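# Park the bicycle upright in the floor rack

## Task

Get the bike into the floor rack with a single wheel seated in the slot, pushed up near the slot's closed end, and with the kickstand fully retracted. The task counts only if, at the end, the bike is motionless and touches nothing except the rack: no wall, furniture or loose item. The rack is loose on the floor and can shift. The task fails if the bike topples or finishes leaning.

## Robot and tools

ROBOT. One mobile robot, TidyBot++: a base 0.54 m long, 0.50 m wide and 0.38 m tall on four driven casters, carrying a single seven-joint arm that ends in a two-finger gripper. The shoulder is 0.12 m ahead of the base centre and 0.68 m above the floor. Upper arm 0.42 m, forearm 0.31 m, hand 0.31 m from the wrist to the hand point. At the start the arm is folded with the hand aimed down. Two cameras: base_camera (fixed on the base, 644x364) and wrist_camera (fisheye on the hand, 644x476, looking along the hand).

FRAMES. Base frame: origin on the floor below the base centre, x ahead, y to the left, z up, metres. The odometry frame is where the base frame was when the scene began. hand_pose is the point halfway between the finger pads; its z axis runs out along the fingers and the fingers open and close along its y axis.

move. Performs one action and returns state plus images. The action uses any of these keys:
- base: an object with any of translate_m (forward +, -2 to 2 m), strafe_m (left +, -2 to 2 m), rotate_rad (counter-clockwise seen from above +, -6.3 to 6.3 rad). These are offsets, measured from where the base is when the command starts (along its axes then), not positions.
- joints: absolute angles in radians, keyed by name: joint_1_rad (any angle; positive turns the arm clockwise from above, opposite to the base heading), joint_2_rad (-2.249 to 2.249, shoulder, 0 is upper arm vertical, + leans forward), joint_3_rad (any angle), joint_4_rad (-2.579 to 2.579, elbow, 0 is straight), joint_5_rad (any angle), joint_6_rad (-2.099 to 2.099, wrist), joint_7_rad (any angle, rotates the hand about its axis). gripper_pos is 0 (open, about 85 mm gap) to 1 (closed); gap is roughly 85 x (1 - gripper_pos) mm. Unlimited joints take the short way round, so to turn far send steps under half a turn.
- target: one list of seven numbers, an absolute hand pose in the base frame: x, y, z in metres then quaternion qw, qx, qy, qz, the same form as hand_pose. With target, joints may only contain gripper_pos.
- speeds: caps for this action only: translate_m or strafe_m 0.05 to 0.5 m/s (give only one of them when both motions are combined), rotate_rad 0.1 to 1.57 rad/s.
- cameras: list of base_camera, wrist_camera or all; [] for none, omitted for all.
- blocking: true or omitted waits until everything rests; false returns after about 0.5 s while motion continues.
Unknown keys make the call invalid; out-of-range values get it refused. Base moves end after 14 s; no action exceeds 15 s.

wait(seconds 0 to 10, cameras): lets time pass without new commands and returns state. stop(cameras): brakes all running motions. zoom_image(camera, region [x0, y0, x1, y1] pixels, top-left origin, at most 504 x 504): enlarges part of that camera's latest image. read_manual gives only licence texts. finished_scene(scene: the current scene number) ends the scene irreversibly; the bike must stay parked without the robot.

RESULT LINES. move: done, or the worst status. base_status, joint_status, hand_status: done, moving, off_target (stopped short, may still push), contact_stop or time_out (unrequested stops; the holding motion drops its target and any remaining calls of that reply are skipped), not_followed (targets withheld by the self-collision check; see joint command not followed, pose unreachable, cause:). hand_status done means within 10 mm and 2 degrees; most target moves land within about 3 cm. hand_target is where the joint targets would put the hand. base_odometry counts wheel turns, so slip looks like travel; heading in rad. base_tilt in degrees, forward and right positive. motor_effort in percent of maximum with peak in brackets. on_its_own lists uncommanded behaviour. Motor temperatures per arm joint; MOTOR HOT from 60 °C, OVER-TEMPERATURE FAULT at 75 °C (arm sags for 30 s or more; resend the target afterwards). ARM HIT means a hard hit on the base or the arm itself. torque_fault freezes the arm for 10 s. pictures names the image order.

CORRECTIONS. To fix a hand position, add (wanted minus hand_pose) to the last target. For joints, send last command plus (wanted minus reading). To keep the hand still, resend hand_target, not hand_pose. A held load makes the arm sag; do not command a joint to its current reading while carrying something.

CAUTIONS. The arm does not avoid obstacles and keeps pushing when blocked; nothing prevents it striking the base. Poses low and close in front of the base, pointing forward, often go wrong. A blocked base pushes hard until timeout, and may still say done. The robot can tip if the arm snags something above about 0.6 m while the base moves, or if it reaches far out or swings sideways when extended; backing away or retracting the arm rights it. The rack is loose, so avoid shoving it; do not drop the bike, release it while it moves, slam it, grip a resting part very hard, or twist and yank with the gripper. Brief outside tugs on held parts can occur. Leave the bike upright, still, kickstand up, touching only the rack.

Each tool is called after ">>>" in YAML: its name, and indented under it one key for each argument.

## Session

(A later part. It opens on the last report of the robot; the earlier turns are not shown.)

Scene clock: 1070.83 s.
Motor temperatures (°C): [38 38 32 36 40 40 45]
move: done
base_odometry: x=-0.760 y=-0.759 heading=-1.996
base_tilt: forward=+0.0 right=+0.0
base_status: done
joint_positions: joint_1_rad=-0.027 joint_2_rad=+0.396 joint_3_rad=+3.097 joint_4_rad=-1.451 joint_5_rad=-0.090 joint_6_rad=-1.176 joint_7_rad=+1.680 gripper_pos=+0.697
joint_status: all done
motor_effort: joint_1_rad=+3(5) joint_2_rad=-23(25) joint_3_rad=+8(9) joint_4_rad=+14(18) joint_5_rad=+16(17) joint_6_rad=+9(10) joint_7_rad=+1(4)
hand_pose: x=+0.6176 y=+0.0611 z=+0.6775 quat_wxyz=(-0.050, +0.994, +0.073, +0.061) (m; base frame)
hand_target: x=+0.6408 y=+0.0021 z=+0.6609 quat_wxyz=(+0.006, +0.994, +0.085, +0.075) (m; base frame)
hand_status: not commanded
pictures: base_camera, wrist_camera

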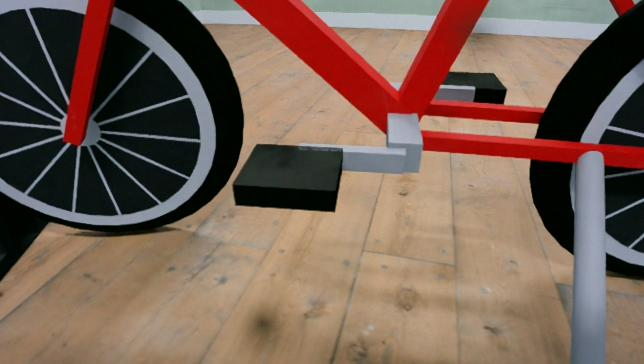

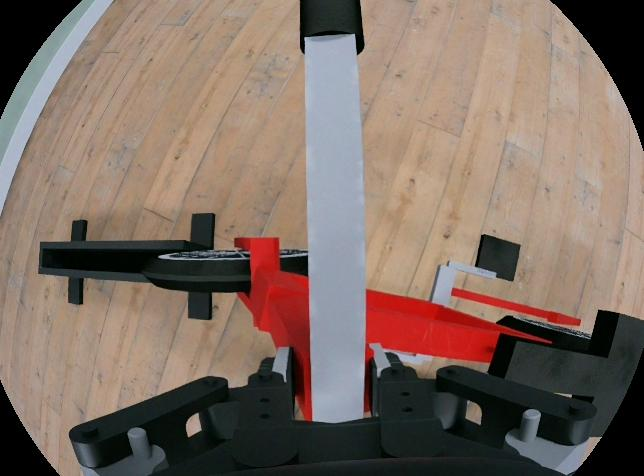

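>>> move:
  base: {"strafe_m": 0.08, "translate_m": -0.008}
  speeds: {"strafe_m": 0.07}

>>> zoom_image:
  camera: "wrist_camera"
  region: [0, 200, 320, 370]

Scene clock: 1080.50 s.
Motor temperatures (°C): [38 38 32 36 40 40 45]
move: done
base_odometry: x=-0.684 y=-0.785 heading=-1.996
base_tilt: forward=-0.1 right=+0.0
base_status: done
joint_positions: joint_1_rad=+0.032 joint_2_rad=+0.394 joint_3_rad=+3.138 joint_4_rad=-1.451 joint_5_rad=-0.090 joint_6_rad=-1.176 joint_7_rad=+1.684 gripper_pos=+0.697
joint_status: not commanded
motor_effort: joint_1_rad=-8(9) joint_2_rad=-20(23) joint_3_rad=+0(9) joint_4_rad=+15(17) joint_5_rad=+8(16) joint_6_rad=+11(14) joint_7_rad=-1(3)
hand_pose: x=+0.6216 y=+0.0132 z=+0.6778 quat_wxyz=(-0.039, +0.997, +0.028, +0.064) (m; base frame)
hand_target: x=+0.6408 y=+0.0021 z=+0.6609 quat_wxyz=(+0.006, +0.994, +0.085, +0.075) (m; base frame)
hand_status: not commanded
pictures: base_camera, wrist_camera

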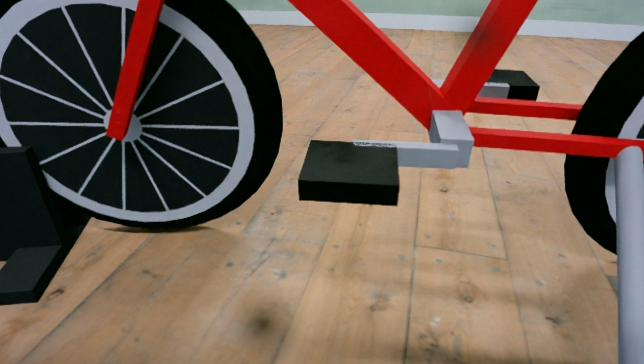

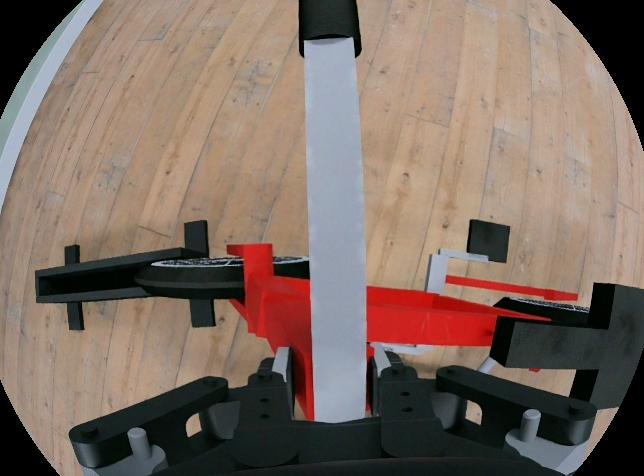

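Scaled by 1.575.

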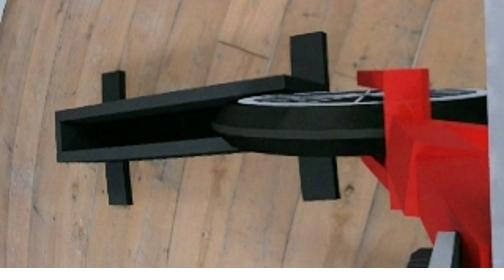

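>>> zoom_image:
  camera: "base_camera"
  region: [0, 100, 300, 320]

>>> zoom_image:
  camera: "wrist_camera"
  region: [80, 210, 240, 330]

Scaled by 1.680.

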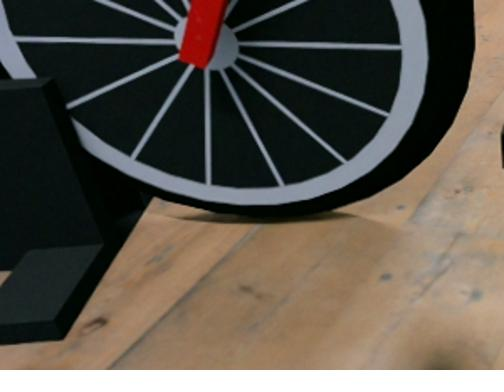

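Scaled by 3.150.

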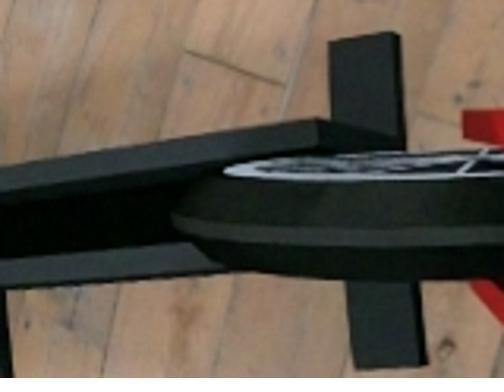

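>>> move:
  base: {"strafe_m": -0.09, "translate_m": 0.01}
  speeds: {"strafe_m": 0.1}
  cameras: []

>>> move:
  base: {"translate_m": 0.045}
  speeds: {"translate_m": 0.1}
  joints: {"joint_6_rad": -1.17}
  cameras: []

>>> move:
  base: {"translate_m": 0.045}
  speeds: {"translate_m": 0.1}
  joints: {"joint_6_rad": -1.24}

>>> zoom_image:
  camera: "wrist_camera"
  region: [0, 200, 320, 370]

Scene clock: 1128.17 s.
Motor temperatures (°C): [38 38 32 36 40 40 45]
move: done
base_odometry: x=-0.770 y=-0.757 heading=-1.996
base_tilt: forward=-0.1 right=+0.0
base_status: done
joint_positions: joint_1_rad=-0.026 joint_2_rad=+0.395 joint_3_rad=+3.099 joint_4_rad=-1.451 joint_5_rad=-0.097 joint_6_rad=-1.176 joint_7_rad=+1.684 gripper_pos=+0.697
joint_status: not commanded
motor_effort: joint_1_rad=+5(9) joint_2_rad=-24(26) joint_3_rad=+9(12) joint_4_rad=+13(15) joint_5_rad=+15(19) joint_6_rad=+5(12) joint_7_rad=+1(4)
hand_pose: x=+0.6177 y=+0.0623 z=+0.6777 quat_wxyz=(-0.053, +0.994, +0.073, +0.061) (m; base frame)
hand_target: x=+0.6408 y=+0.0021 z=+0.6609 quat_wxyz=(+0.006, +0.994, +0.085, +0.075) (m; base frame)
hand_status: not commanded
pictures: none
No camera images: "cameras" was empty.

Scene clock: 1129.17 s.
Motor temperatures (°C): [38 38 32 36 40 40 45]
move: done
base_odometry: x=-0.789 y=-0.798 heading=-1.996
base_tilt: forward=-0.1 right=+0.0
base_status: done
joint_positions: joint_1_rad=-0.020 joint_2_rad=+0.393 joint_3_rad=+3.099 joint_4_rad=-1.447 joint_5_rad=-0.097 joint_6_rad=-1.198 joint_7_rad=+1.684 gripper_pos=+0.697
joint_status: all done
motor_effort: joint_1_rad=+2(5) joint_2_rad=-22(25) joint_3_rad=+7(9) joint_4_rad=+15(16) joint_5_rad=+14(16) joint_6_rad=+11(11) joint_7_rad=-1(1)
hand_pose: x=+0.6125 y=+0.0593 z=+0.6794 quat_wxyz=(-0.053, +0.995, +0.071, +0.053) (m; base frame)
hand_target: x=+0.6223 y=+0.0021 z=+0.6586 quat_wxyz=(+0.004, +0.995, +0.085, +0.046) (m; base frame)
hand_status: not commanded
pictures: none
No camera images: "cameras" was empty.

Scene clock: 1130.17 s.
Motor temperatures (°C): [38 38 32 36 40 40 45]
move: done
base_odometry: x=-0.808 y=-0.839 heading=-1.996
base_tilt: forward=+0.0 right=+0.0
base_status: done
joint_positions: joint_1_rad=-0.013 joint_2_rad=+0.392 joint_3_rad=+3.099 joint_4_rad=-1.446 joint_5_rad=-0.097 joint_6_rad=-1.247 joint_7_rad=+1.684 gripper_pos=+0.697
joint_status: all done
motor_effort: joint_1_rad=+0(3) joint_2_rad=-22(25) joint_3_rad=+6(9) joint_4_rad=+13(17) joint_5_rad=+15(16) joint_6_rad=+8(10) joint_7_rad=-1(1)
hand_pose: x=+0.5985 y=+0.0549 z=+0.6791 quat_wxyz=(-0.054, +0.996, +0.068, +0.030) (m; base frame)
hand_target: x=+0.6006 y=+0.0020 z=+0.6574 quat_wxyz=(+0.001, +0.996, +0.085, +0.011) (m; base frame)
hand_status: not commanded
pictures: base_camera, wrist_camera

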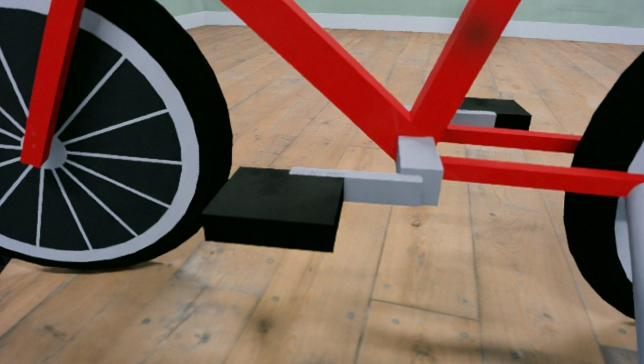

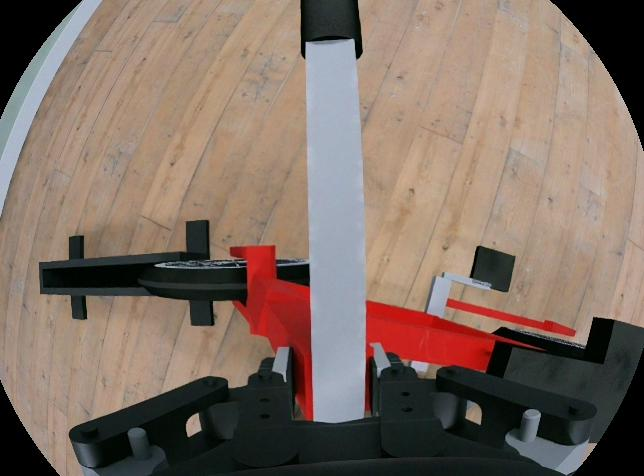

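Scaled by 1.575.

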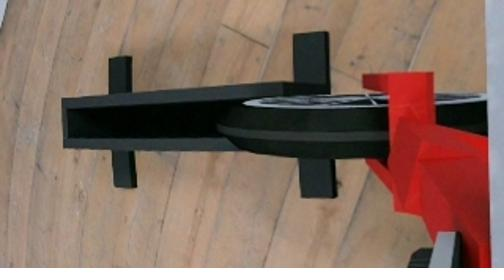

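>>> move:
  base: {"strafe_m": 0.08, "translate_m": -0.008}
  speeds: {"strafe_m": 0.07}

>>> zoom_image:
  camera: "wrist_camera"
  region: [0, 200, 320, 370]

Scene clock: 1148.83 s.
Motor temperatures (°C): [38 38 32 36 40 40 45]
move: done
base_odometry: x=-0.732 y=-0.865 heading=-1.996
base_tilt: forward=-0.1 right=+0.1
base_status: done
joint_positions: joint_1_rad=-0.008 joint_2_rad=+0.392 joint_3_rad=+3.107 joint_4_rad=-1.446 joint_5_rad=-0.097 joint_6_rad=-1.247 joint_7_rad=+1.685 gripper_pos=+0.697
joint_status: not commanded
motor_effort: joint_1_rad=+2(3) joint_2_rad=-20(22) joint_3_rad=+8(9) joint_4_rad=+11(13) joint_5_rad=+16(16) joint_6_rad=+7(10) joint_7_rad=-2(3)
hand_pose: x=+0.5992 y=+0.0491 z=+0.6791 quat_wxyz=(-0.052, +0.996, +0.062, +0.031) (m; base frame)
hand_target: x=+0.6006 y=+0.0020 z=+0.6574 quat_wxyz=(+0.001, +0.996, +0.085, +0.011) (m; base frame)
hand_status: not commanded
pictures: base_camera, wrist_camera

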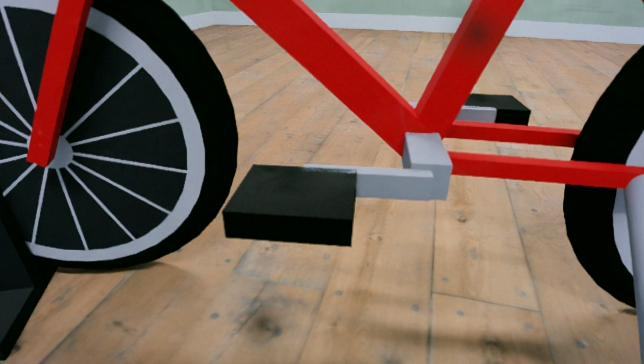

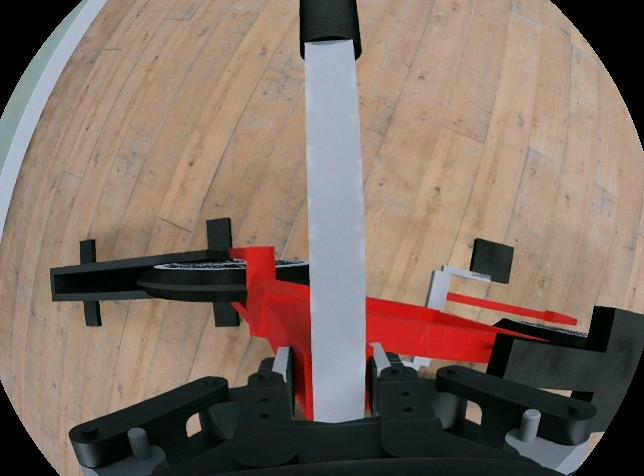

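Scaled by 1.575.

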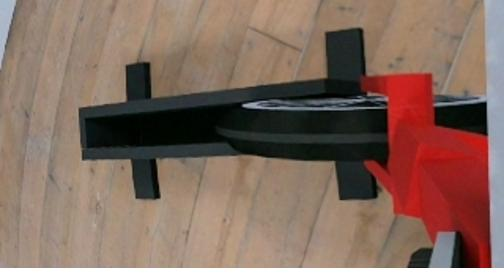

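>>> move:
  base: {"strafe_m": 0.08, "translate_m": -0.01}
  speeds: {"strafe_m": 0.07}
  joints: {"joint_7_rad": 1.77}

>>> zoom_image:
  camera: "wrist_camera"
  region: [0, 200, 320, 370]

Scene clock: 1153.97 s.
Motor temperatures (°C): [38 38 32 36 40 40 45]
move: done
base_odometry: x=-0.655 y=-0.889 heading=-1.996
base_tilt: forward=-0.2 right=+0.1
base_status: done
joint_positions: joint_1_rad=+0.024 joint_2_rad=+0.389 joint_3_rad=+3.139 joint_4_rad=-1.445 joint_5_rad=-0.090 joint_6_rad=-1.247 joint_7_rad=+1.724 gripper_pos=+0.697
joint_status: all done
motor_effort: joint_1_rad=-5(9) joint_2_rad=-21(21) joint_3_rad=+2(7) joint_4_rad=+12(13) joint_5_rad=+10(15) joint_6_rad=+7(10) joint_7_rad=-2(5)
hand_pose: x=+0.6016 y=+0.0172 z=+0.6800 quat_wxyz=(-0.041, +0.997, +0.052, +0.034) (m; base frame)
hand_target: x=+0.6006 y=+0.0020 z=+0.6574 quat_wxyz=(+0.001, +0.995, +0.100, +0.011) (m; base frame)
hand_status: not commanded
pictures: base_camera, wrist_camera

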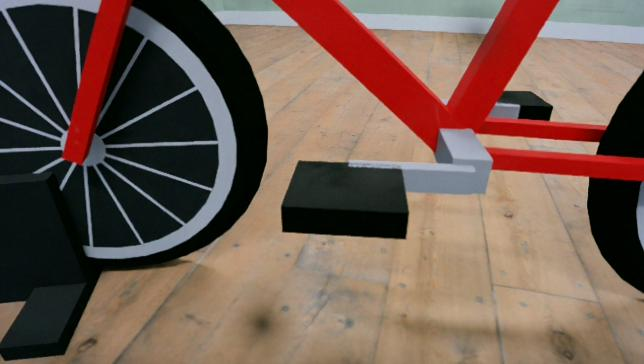

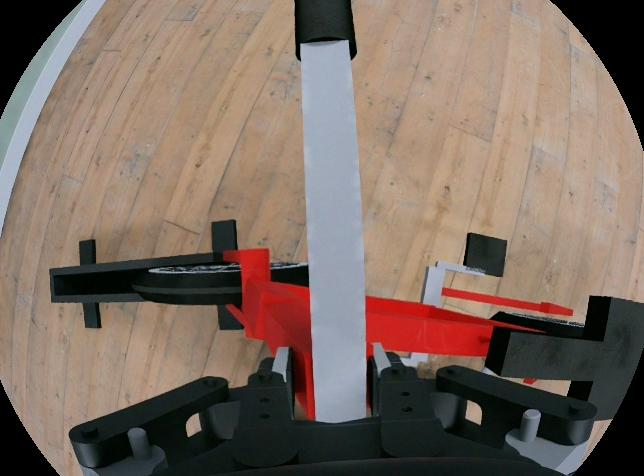

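Scaled by 1.575.

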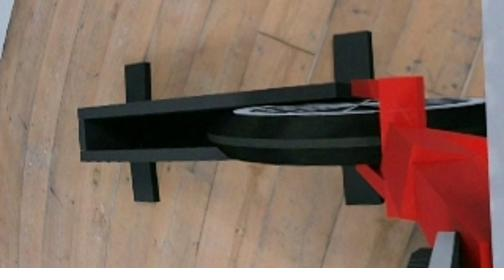

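>>> zoom_image:
  camera: "wrist_camera"
  region: [80, 210, 240, 330]

>>> zoom_image:
  camera: "base_camera"
  region: [0, 60, 300, 364]

Scaled by 3.150.

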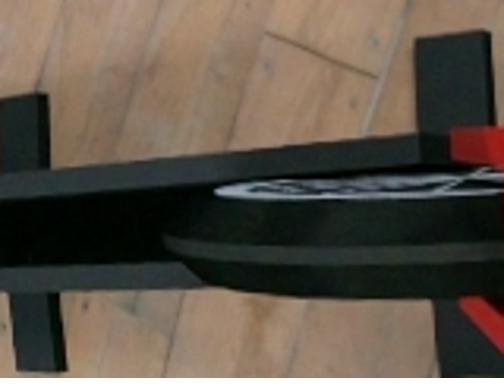

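Scaled by 1.658.

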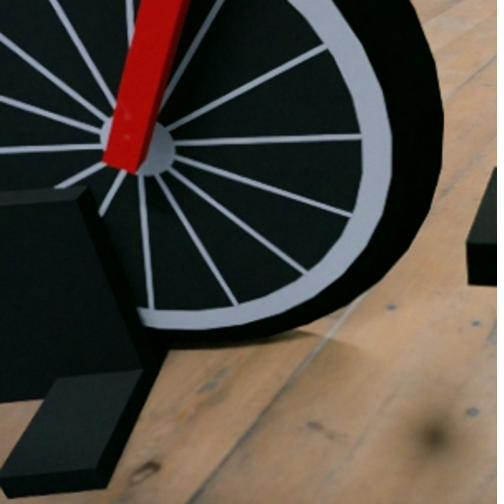

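>>> move:
  base: {"strafe_m": 0.08, "translate_m": -0.006}
  speeds: {"strafe_m": 0.07}

>>> zoom_image:
  camera: "wrist_camera"
  region: [0, 200, 320, 370]

Scene clock: 1176.77 s.
Motor temperatures (°C): [38 38 32 36 40 40 45]
move: done
base_odometry: x=-0.580 y=-0.917 heading=-1.997
base_tilt: forward=+0.0 right=+0.0
base_status: done
joint_positions: joint_1_rad=+0.054 joint_2_rad=+0.386 joint_3_rad=+3.162 joint_4_rad=-1.443 joint_5_rad=-0.061 joint_6_rad=-1.247 joint_7_rad=+1.733 gripper_pos=+0.697
joint_status: not commanded
motor_effort: joint_1_rad=-12(14) joint_2_rad=-18(21) joint_3_rad=-4(6) joint_4_rad=+11(13) joint_5_rad=+2(10) joint_6_rad=+9(9) joint_7_rad=-5(5)
hand_pose: x=+0.6024 y=-0.0159 z=+0.6814 quat_wxyz=(-0.021, +0.998, +0.036, +0.036) (m; base frame)
hand_target: x=+0.6006 y=+0.0020 z=+0.6574 quat_wxyz=(+0.001, +0.995, +0.100, +0.011) (m; base frame)
hand_status: not commanded
pictures: base_camera, wrist_camera

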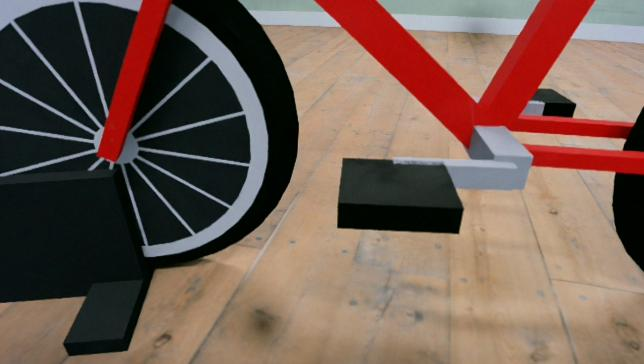

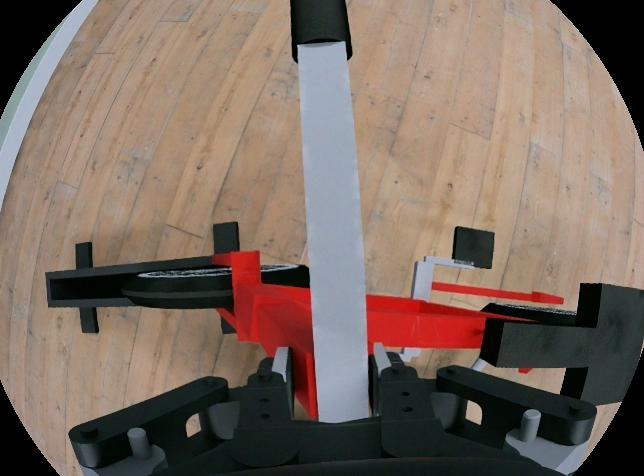

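Scaled by 1.575.

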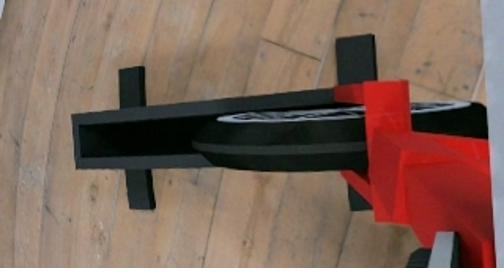

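>>> move:
  base: {"strafe_m": 0.1, "translate_m": -0.006}
  speeds: {"strafe_m": 0.07}

>>> zoom_image:
  camera: "wrist_camera"
  region: [0, 200, 320, 370]

Scene clock: 1182.67 s.
Motor temperatures (°C): [38 38 32 36 40 40 45]
move: done
base_odometry: x=-0.486 y=-0.952 heading=-1.997
base_tilt: forward=+0.0 right=+0.0
base_status: done
joint_positions: joint_1_rad=+0.016 joint_2_rad=+0.386 joint_3_rad=+3.142 joint_4_rad=-1.440 joint_5_rad=-0.076 joint_6_rad=-1.247 joint_7_rad=+1.734 gripper_pos=+0.697
joint_status: not commanded
motor_effort: joint_1_rad=-5(17) joint_2_rad=-22(24) joint_3_rad=+1(8) joint_4_rad=+9(12) joint_5_rad=+13(15) joint_6_rad=+1(9) joint_7_rad=+5(6)
hand_pose: x=+0.6033 y=+0.0159 z=+0.6825 quat_wxyz=(-0.033, +0.997, +0.063, +0.037) (m; base frame)
hand_target: x=+0.6006 y=+0.0020 z=+0.6574 quat_wxyz=(+0.001, +0.995, +0.100, +0.011) (m; base frame)
hand_status: not commanded
pictures: base_camera, wrist_camera

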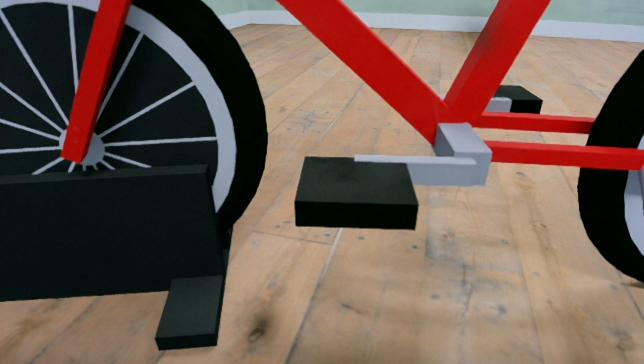

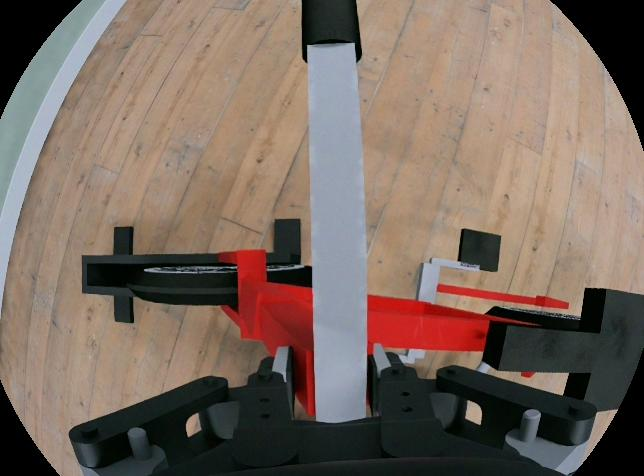

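Scaled by 1.575.

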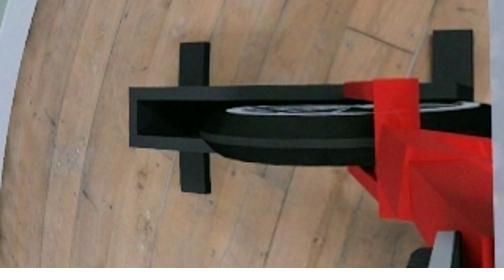

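>>> move:
  base: {"strafe_m": 0.1, "translate_m": -0.01}
  speeds: {"strafe_m": 0.07}

>>> zoom_image:
  camera: "wrist_camera"
  region: [0, 200, 320, 370]

Scene clock: 1186.87 s.
Motor temperatures (°C): [38 38 32 36 40 40 45]
move: done
base_odometry: x=-0.391 y=-0.985 heading=-1.997
base_tilt: forward=-0.1 right=-0.1
base_status: done
joint_positions: joint_1_rad=+0.021 joint_2_rad=+0.386 joint_3_rad=+3.145 joint_4_rad=-1.440 joint_5_rad=-0.075 joint_6_rad=-1.247 joint_7_rad=+1.735 gripper_pos=+0.697
joint_status: not commanded
motor_effort: joint_1_rad=-6(9) joint_2_rad=-20(22) joint_3_rad=+0(3) joint_4_rad=+9(13) joint_5_rad=+12(14) joint_6_rad=+1(6) joint_7_rad=+4(4)
hand_pose: x=+0.6038 y=+0.0117 z=+0.6825 quat_wxyz=(-0.032, +0.997, +0.059, +0.038) (m; base frame)
hand_target: x=+0.6006 y=+0.0020 z=+0.6574 quat_wxyz=(+0.001, +0.995, +0.100, +0.011) (m; base frame)
hand_status: not commanded
pictures: base_camera, wrist_camera

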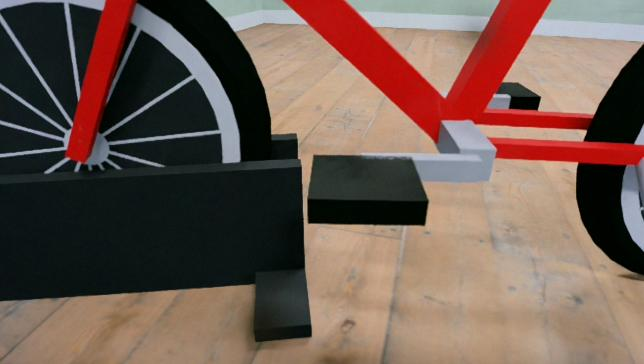

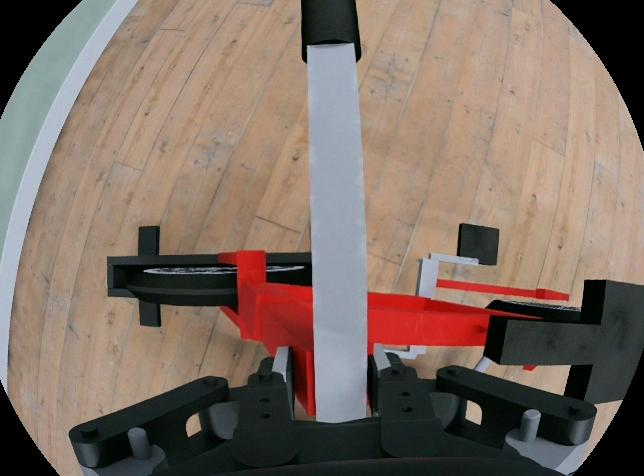

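Scaled by 1.575.

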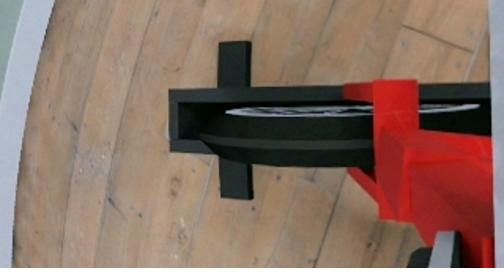

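>>> move:
  base: {"strafe_m": 0.08, "translate_m": -0.005}
  speeds: {"strafe_m": 0.07}

>>> zoom_image:
  camera: "wrist_camera"
  region: [0, 200, 320, 370]

Scene clock: 1193.77 s.
Motor temperatures (°C): [38 38 32 36 40 40 45]
move: done
base_odometry: x=-0.316 y=-1.013 heading=-1.997
base_tilt: forward=+0.0 right=+0.0
base_status: done
joint_positions: joint_1_rad=+0.023 joint_2_rad=+0.386 joint_3_rad=+3.147 joint_4_rad=-1.439 joint_5_rad=-0.071 joint_6_rad=-1.247 joint_7_rad=+1.737 gripper_pos=+0.697
joint_status: not commanded
motor_effort: joint_1_rad=-6(11) joint_2_rad=-21(23) joint_3_rad=+1(3) joint_4_rad=+9(12) joint_5_rad=+13(15) joint_6_rad=+3(5) joint_7_rad=+4(4)
hand_pose: x=+0.6040 y=+0.0090 z=+0.6826 quat_wxyz=(-0.029, +0.997, +0.059, +0.038) (m; base frame)
hand_target: x=+0.6006 y=+0.0020 z=+0.6574 quat_wxyz=(+0.001, +0.995, +0.100, +0.011) (m; base frame)
hand_status: not commanded
pictures: base_camera, wrist_camera

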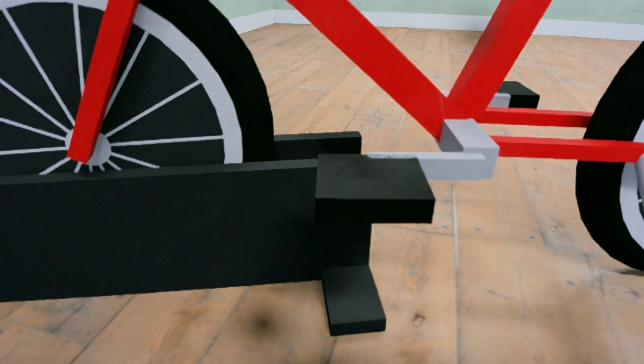

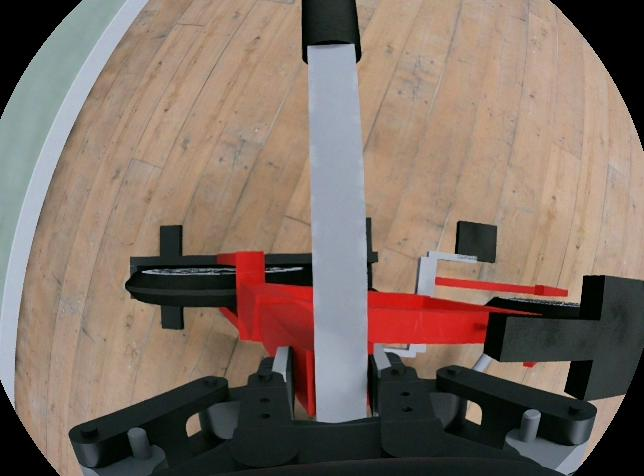

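Scaled by 1.575.

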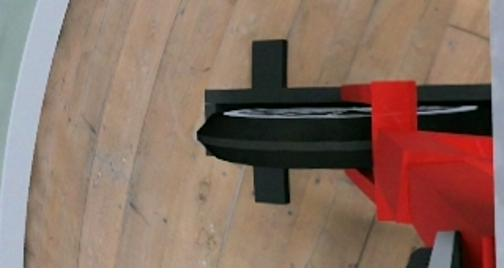

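>>> move:
  base: {"strafe_m": 0.05, "translate_m": -0.003}
  speeds: {"strafe_m": 0.07}

>>> zoom_image:
  camera: "wrist_camera"
  region: [0, 200, 320, 370]

Scene clock: 1199.07 s.
Motor temperatures (°C): [38 38 32 36 40 40 45]
move: done
base_odometry: x=-0.269 y=-1.031 heading=-1.997
base_tilt: forward=+0.0 right=+0.0
base_status: done
joint_positions: joint_1_rad=+0.036 joint_2_rad=+0.386 joint_3_rad=+3.153 joint_4_rad=-1.438 joint_5_rad=-0.069 joint_6_rad=-1.247 joint_7_rad=+1.739 gripper_pos=+0.697
joint_status: not commanded
motor_effort: joint_1_rad=-8(11) joint_2_rad=-20(22) joint_3_rad=-1(4) joint_4_rad=+11(12) joint_5_rad=+7(14) joint_6_rad=+6(6) joint_7_rad=-1(4)
hand_pose: x=+0.6043 y=-0.0007 z=+0.6828 quat_wxyz=(-0.027, +0.998, +0.051, +0.038) (m; base frame)
hand_target: x=+0.6006 y=+0.0020 z=+0.6574 quat_wxyz=(+0.001, +0.995, +0.100, +0.011) (m; base frame)
hand_status: not commanded
pictures: base_camera, wrist_camera

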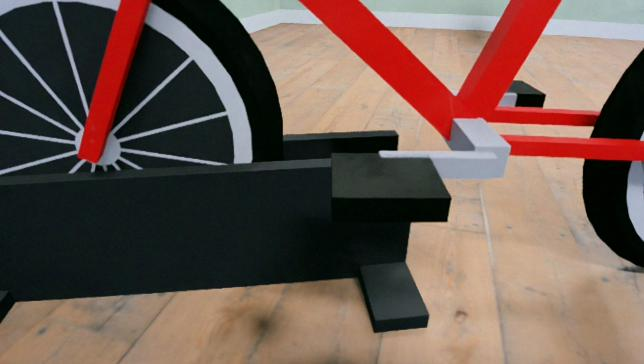

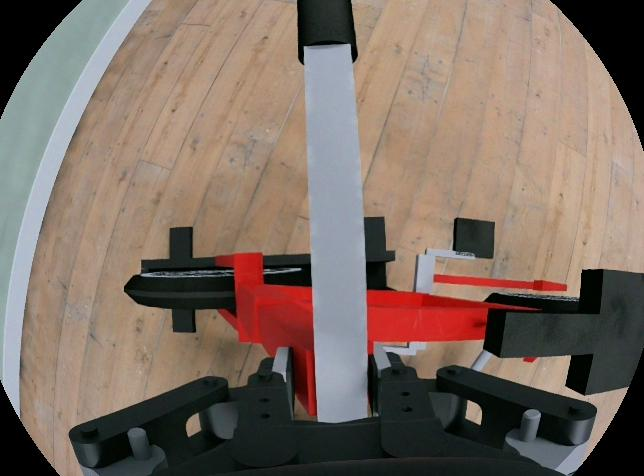

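Scaled by 1.575.

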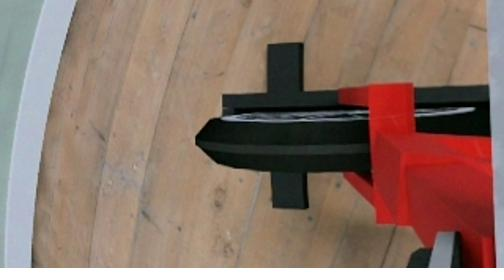

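>>> move:
  base: {"strafe_m": 0.04, "translate_m": -0.003}
  speeds: {"strafe_m": 0.07}

>>> zoom_image:
  camera: "wrist_camera"
  region: [80, 210, 240, 330]

Scene clock: 1227.63 s.
Motor temperatures (°C): [38 38 32 36 40 40 45]
move: done
base_odometry: x=-0.232 y=-1.044 heading=-1.997
base_tilt: forward=-0.1 right=+0.0
base_status: done
joint_positions: joint_1_rad=+0.056 joint_2_rad=+0.386 joint_3_rad=+3.170 joint_4_rad=-1.435 joint_5_rad=-0.046 joint_6_rad=-1.247 joint_7_rad=+1.741 gripper_pos=+0.697
joint_status: not commanded
motor_effort: joint_1_rad=-13(16) joint_2_rad=-20(21) joint_3_rad=-6(7) joint_4_rad=+10(11) joint_5_rad=+5(8) joint_6_rad=+2(5) joint_7_rad=+2(4)
hand_pose: x=+0.6048 y=-0.0252 z=+0.6835 quat_wxyz=(-0.012, +0.998, +0.038, +0.039) (m; base frame)
hand_target: x=+0.6006 y=+0.0020 z=+0.6574 quat_wxyz=(+0.001, +0.995, +0.100, +0.011) (m; base frame)
hand_status: not commanded
pictures: base_camera, wrist_camera

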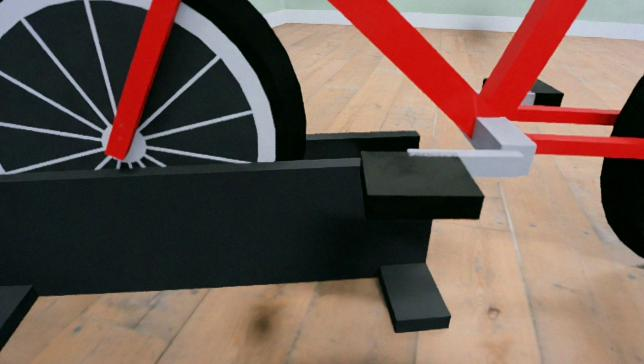

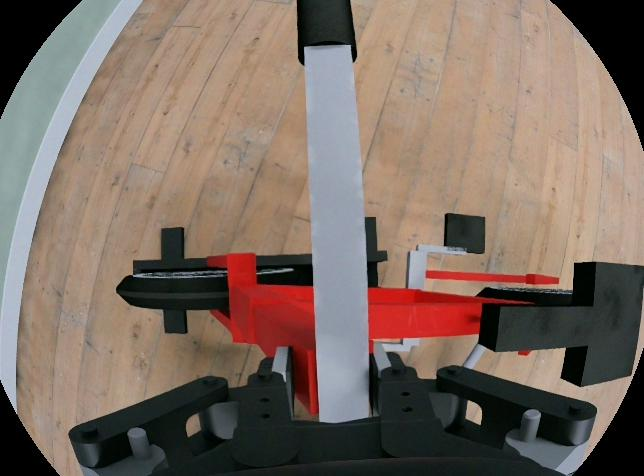

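Scaled by 3.150.

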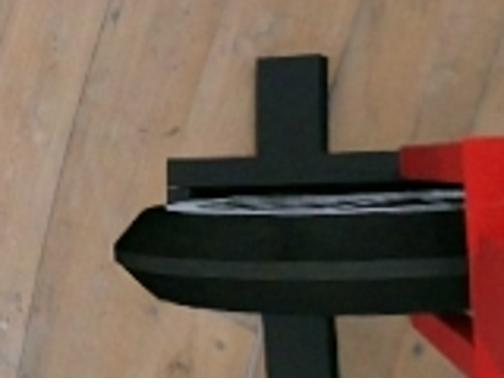

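>>> move:

Scene clock: 1251.87 s.
Motor temperatures (°C): [38 38 32 36 40 40 45]
base_odometry: x=-0.232 y=-1.044 heading=-1.997
base_tilt: forward=-0.1 right=+0.0
base_status: done
joint_positions: joint_1_rad=+0.056 joint_2_rad=+0.386 joint_3_rad=+3.170 joint_4_rad=-1.435 joint_5_rad=-0.046 joint_6_rad=-1.247 joint_7_rad=+1.741 gripper_pos=+0.697
joint_status: not commanded
motor_effort: joint_1_rad=-12(16) joint_2_rad=-21(21) joint_3_rad=-5(7) joint_4_rad=+10(11) joint_5_rad=+7(8) joint_6_rad=+3(5) joint_7_rad=+2(4)
hand_pose: x=+0.6048 y=-0.0253 z=+0.6835 quat_wxyz=(-0.012, +0.998, +0.038, +0.039) (m; base frame)
hand_target: x=+0.6006 y=+0.0020 z=+0.6574 quat_wxyz=(+0.001, +0.995, +0.100, +0.011) (m; base frame)
hand_status: not commanded
pictures: base_camera, wrist_camera

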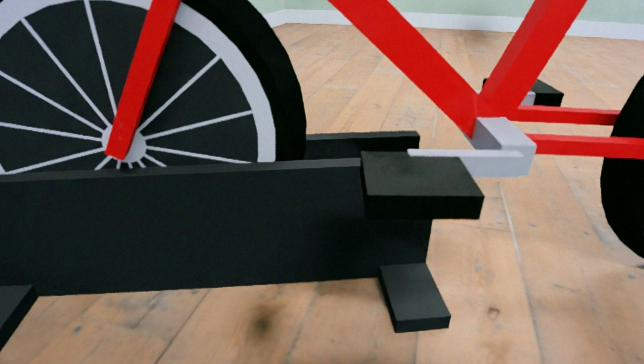

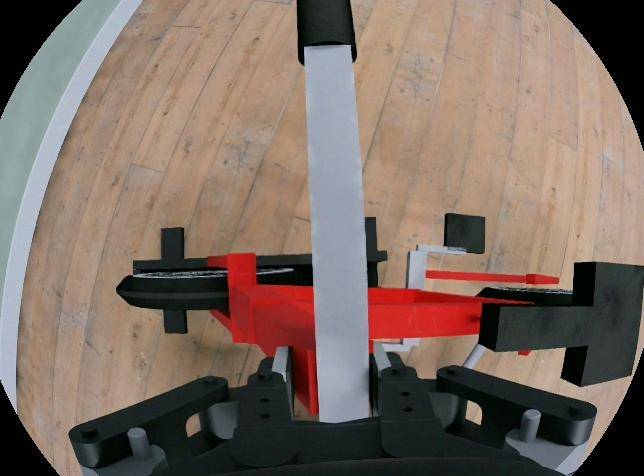

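>>> zoom_image:
  camera: "wrist_camera"
  region: [80, 180, 330, 380]

>>> zoom_image:
  camera: "base_camera"
  region: [0, 0, 350, 330]

Scaled by 2.016.

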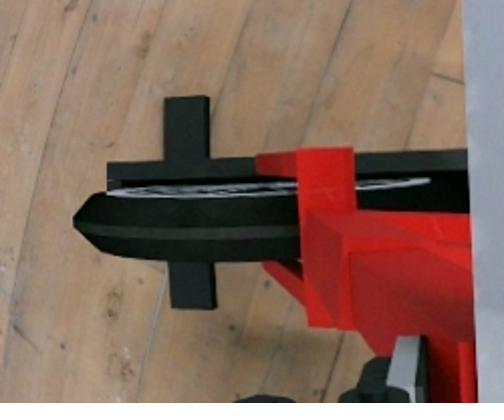

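Scaled by 1.440.

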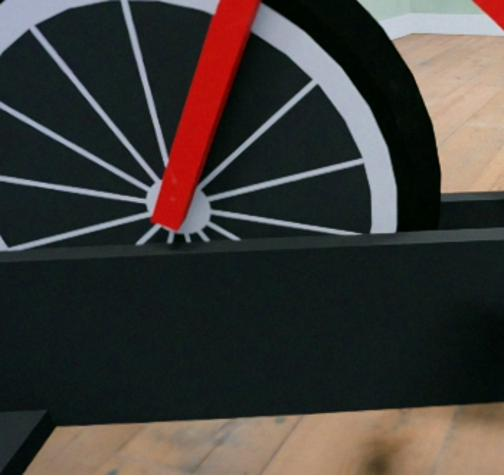

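>>> move:
  base: {"strafe_m": -0.025}
  speeds: {"strafe_m": 0.07}

>>> move:
  base: {"translate_m": 0.015}
  speeds: {"translate_m": 0.07}

Scene clock: 1274.77 s.
Motor temperatures (°C): [38 38 32 36 40 40 45]
move: done
base_odometry: x=-0.255 y=-1.034 heading=-1.997
base_tilt: forward=-0.1 right=+0.1
base_status: done
joint_positions: joint_1_rad=+0.030 joint_2_rad=+0.386 joint_3_rad=+3.156 joint_4_rad=-1.435 joint_5_rad=-0.063 joint_6_rad=-1.247 joint_7_rad=+1.741 gripper_pos=+0.697
joint_status: not commanded
motor_effort: joint_1_rad=-6(12) joint_2_rad=-22(23) joint_3_rad=-1(5) joint_4_rad=+9(12) joint_5_rad=+13(14) joint_6_rad=+0(3) joint_7_rad=+7(7)
hand_pose: x=+0.6057 y=-0.0009 z=+0.6836 quat_wxyz=(-0.024, +0.997, +0.055, +0.039) (m; base frame)
hand_target: x=+0.6006 y=+0.0020 z=+0.6574 quat_wxyz=(+0.001, +0.995, +0.100, +0.011) (m; base frame)
hand_status: not commanded
pictures: base_camera, wrist_camera

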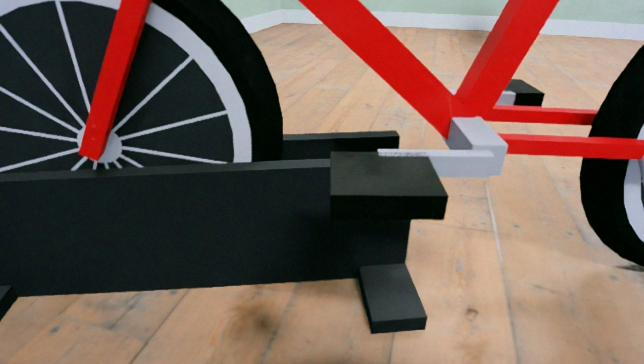

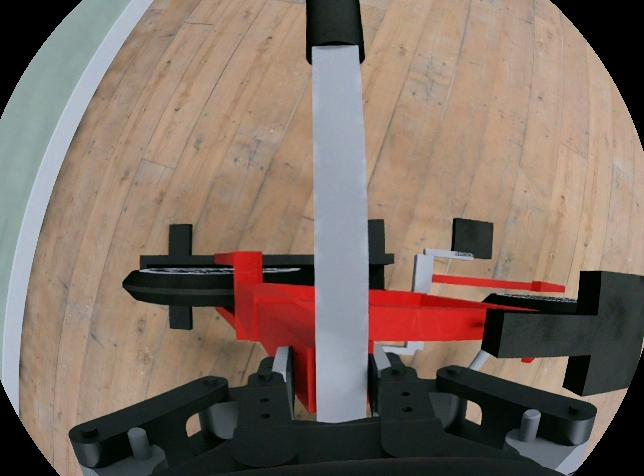

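Scene clock: 1275.47 s.
Motor temperatures (°C): [38 38 32 36 40 40 45]
move: done
base_odometry: x=-0.261 y=-1.048 heading=-1.997
base_tilt: forward=+0.0 right=+0.0
base_status: done
joint_positions: joint_1_rad=+0.030 joint_2_rad=+0.387 joint_3_rad=+3.155 joint_4_rad=-1.433 joint_5_rad=-0.063 joint_6_rad=-1.247 joint_7_rad=+1.741 gripper_pos=+0.697
joint_status: not commanded
motor_effort: joint_1_rad=-7(8) joint_2_rad=-21(24) joint_3_rad=+0(1) joint_4_rad=+11(15) joint_5_rad=+9(12) joint_6_rad=+5(8) joint_7_rad=+1(6)
hand_pose: x=+0.6063 y=-0.0004 z=+0.6837 quat_wxyz=(-0.024, +0.997, +0.055, +0.040) (m; base frame)
hand_target: x=+0.6006 y=+0.0020 z=+0.6574 quat_wxyz=(+0.001, +0.995, +0.100, +0.011) (m; base frame)
hand_status: not commanded
pictures: base_camera, wrist_camera

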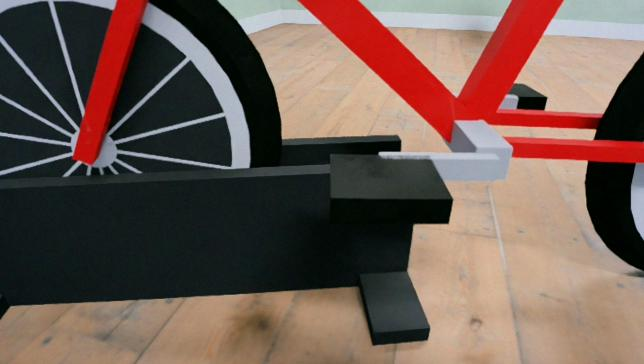

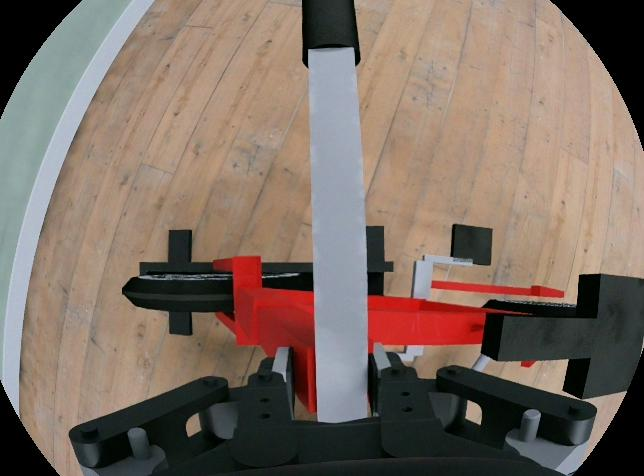

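>>> move:
  base: {"translate_m": 0.02}
  speeds: {"translate_m": 0.07}

>>> move:
  base: {"translate_m": 0.015}
  speeds: {"translate_m": 0.07}

Scene clock: 1279.13 s.
Motor temperatures (°C): [38 38 32 36 40 40 45]
move: done
base_odometry: x=-0.269 y=-1.066 heading=-1.997
base_tilt: forward=-0.1 right=+0.0
base_status: done
joint_positions: joint_1_rad=+0.030 joint_2_rad=+0.387 joint_3_rad=+3.154 joint_4_rad=-1.434 joint_5_rad=-0.063 joint_6_rad=-1.250 joint_7_rad=+1.741 gripper_pos=+0.697
joint_status: not commanded
motor_effort: joint_1_rad=-6(7) joint_2_rad=-20(22) joint_3_rad=-1(1) joint_4_rad=+14(16) joint_5_rad=+10(11) joint_6_rad=+10(12) joint_7_rad=+3(3)
hand_pose: x=+0.6050 y=-0.0002 z=+0.6835 quat_wxyz=(-0.024, +0.997, +0.055, +0.038) (m; base frame)
hand_target: x=+0.6006 y=+0.0020 z=+0.6574 quat_wxyz=(+0.001, +0.995, +0.100, +0.011) (m; base frame)
hand_status: not commanded
pictures: base_camera, wrist_camera

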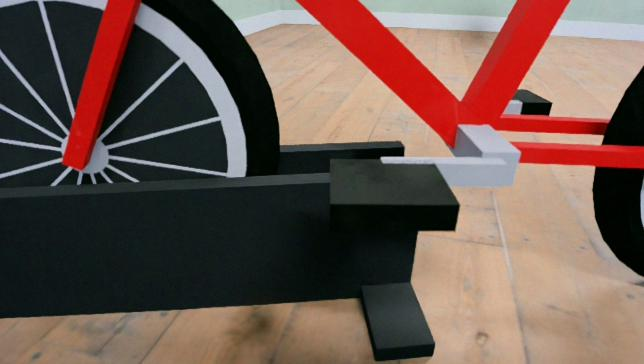

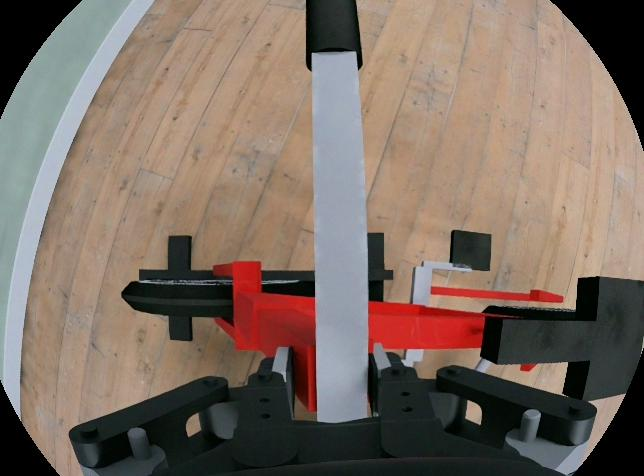

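Scene clock: 1279.87 s.
Motor temperatures (°C): [38 38 32 36 40 40 45]
move: done
base_odometry: x=-0.275 y=-1.080 heading=-1.997
base_tilt: forward=-0.1 right=+0.0
base_status: done
joint_positions: joint_1_rad=+0.029 joint_2_rad=+0.386 joint_3_rad=+3.154 joint_4_rad=-1.436 joint_5_rad=-0.063 joint_6_rad=-1.262 joint_7_rad=+1.741 gripper_pos=+0.697
joint_status: not commanded
motor_effort: joint_1_rad=-7(9) joint_2_rad=-20(22) joint_3_rad=+0(2) joint_4_rad=+16(17) joint_5_rad=+9(11) joint_6_rad=+12(14) joint_7_rad=+1(4)
hand_pose: x=+0.6006 y=+0.0004 z=+0.6831 quat_wxyz=(-0.025, +0.998, +0.056, +0.032) (m; base frame)
hand_target: x=+0.6006 y=+0.0020 z=+0.6574 quat_wxyz=(+0.001, +0.995, +0.100, +0.011) (m; base frame)
hand_status: not commanded
pictures: base_camera, wrist_camera

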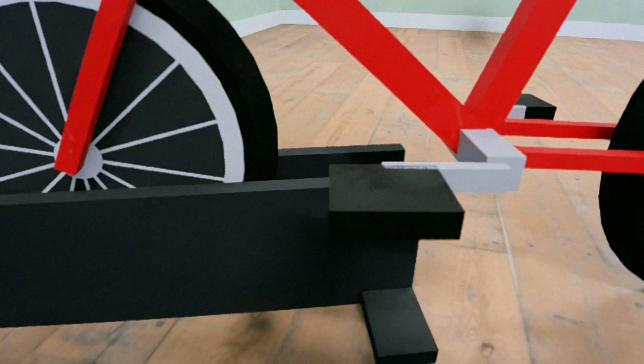

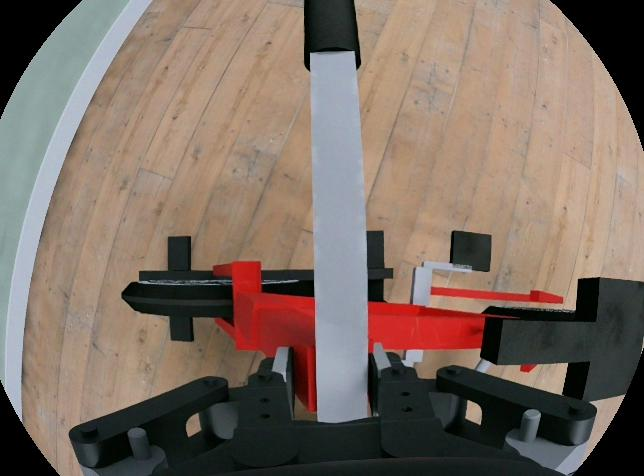

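>>> move:
  base: {"translate_m": 0.006}
  speeds: {"translate_m": 0.05}
  cameras: []

>>> move:
  joints: {"gripper_pos": 0.65}

Scene clock: 1287.13 s.
Motor temperatures (°C): [38 38 32 36 40 40 45]
move: done
base_odometry: x=-0.277 y=-1.085 heading=-1.997
base_tilt: forward=+0.0 right=+0.0
base_status: done
joint_positions: joint_1_rad=+0.029 joint_2_rad=+0.385 joint_3_rad=+3.154 joint_4_rad=-1.437 joint_5_rad=-0.063 joint_6_rad=-1.268 joint_7_rad=+1.741 gripper_pos=+0.697
joint_status: not commanded
motor_effort: joint_1_rad=-7(9) joint_2_rad=-20(23) joint_3_rad=+0(2) joint_4_rad=+14(18) joint_5_rad=+8(10) joint_6_rad=+11(15) joint_7_rad=+1(2)
hand_pose: x=+0.5983 y=+0.0006 z=+0.6829 quat_wxyz=(-0.025, +0.998, +0.056, +0.028) (m; base frame)
hand_target: x=+0.6006 y=+0.0020 z=+0.6574 quat_wxyz=(+0.001, +0.995, +0.100, +0.011) (m; base frame)
hand_status: not commanded
pictures: none
No camera images: "cameras" was empty.

Scene clock: 1287.83 s.
Motor temperatures (°C): [38 38 32 36 40 40 45]
move: done
base_odometry: x=-0.277 y=-1.085 heading=-1.997
base_tilt: forward=+0.0 right=+0.0
base_status: not commanded
joint_positions: joint_1_rad=+0.026 joint_2_rad=+0.387 joint_3_rad=+3.154 joint_4_rad=-1.437 joint_5_rad=-0.059 joint_6_rad=-1.268 joint_7_rad=+1.741 gripper_pos=+0.647
joint_status: all done
motor_effort: joint_1_rad=-5(8) joint_2_rad=-21(24) joint_3_rad=+0(1) joint_4_rad=+14(17) joint_5_rad=+3(8) joint_6_rad=+7(12) joint_7_rad=+1(1)
hand_pose: x=+0.5981 y=+0.0007 z=+0.6821 quat_wxyz=(-0.023, +0.998, +0.058, +0.027) (m; base frame)
hand_target: x=+0.6006 y=+0.0020 z=+0.6574 quat_wxyz=(+0.001, +0.995, +0.100, +0.011) (m; base frame)
hand_status: not commanded
pictures: base_camera, wrist_camera

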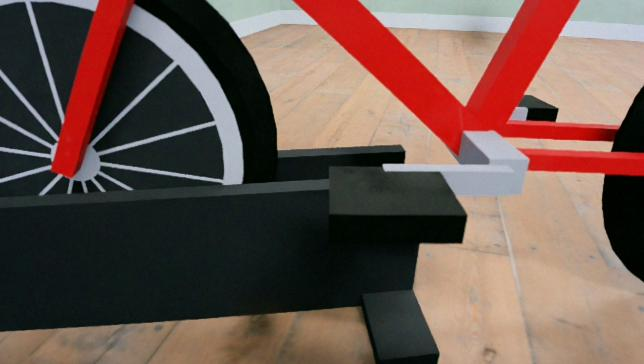

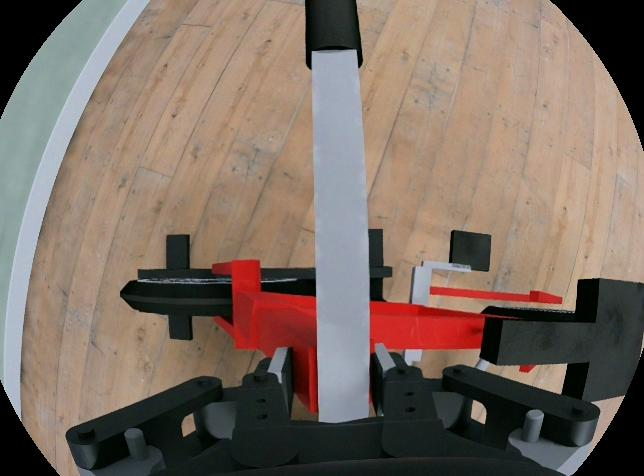

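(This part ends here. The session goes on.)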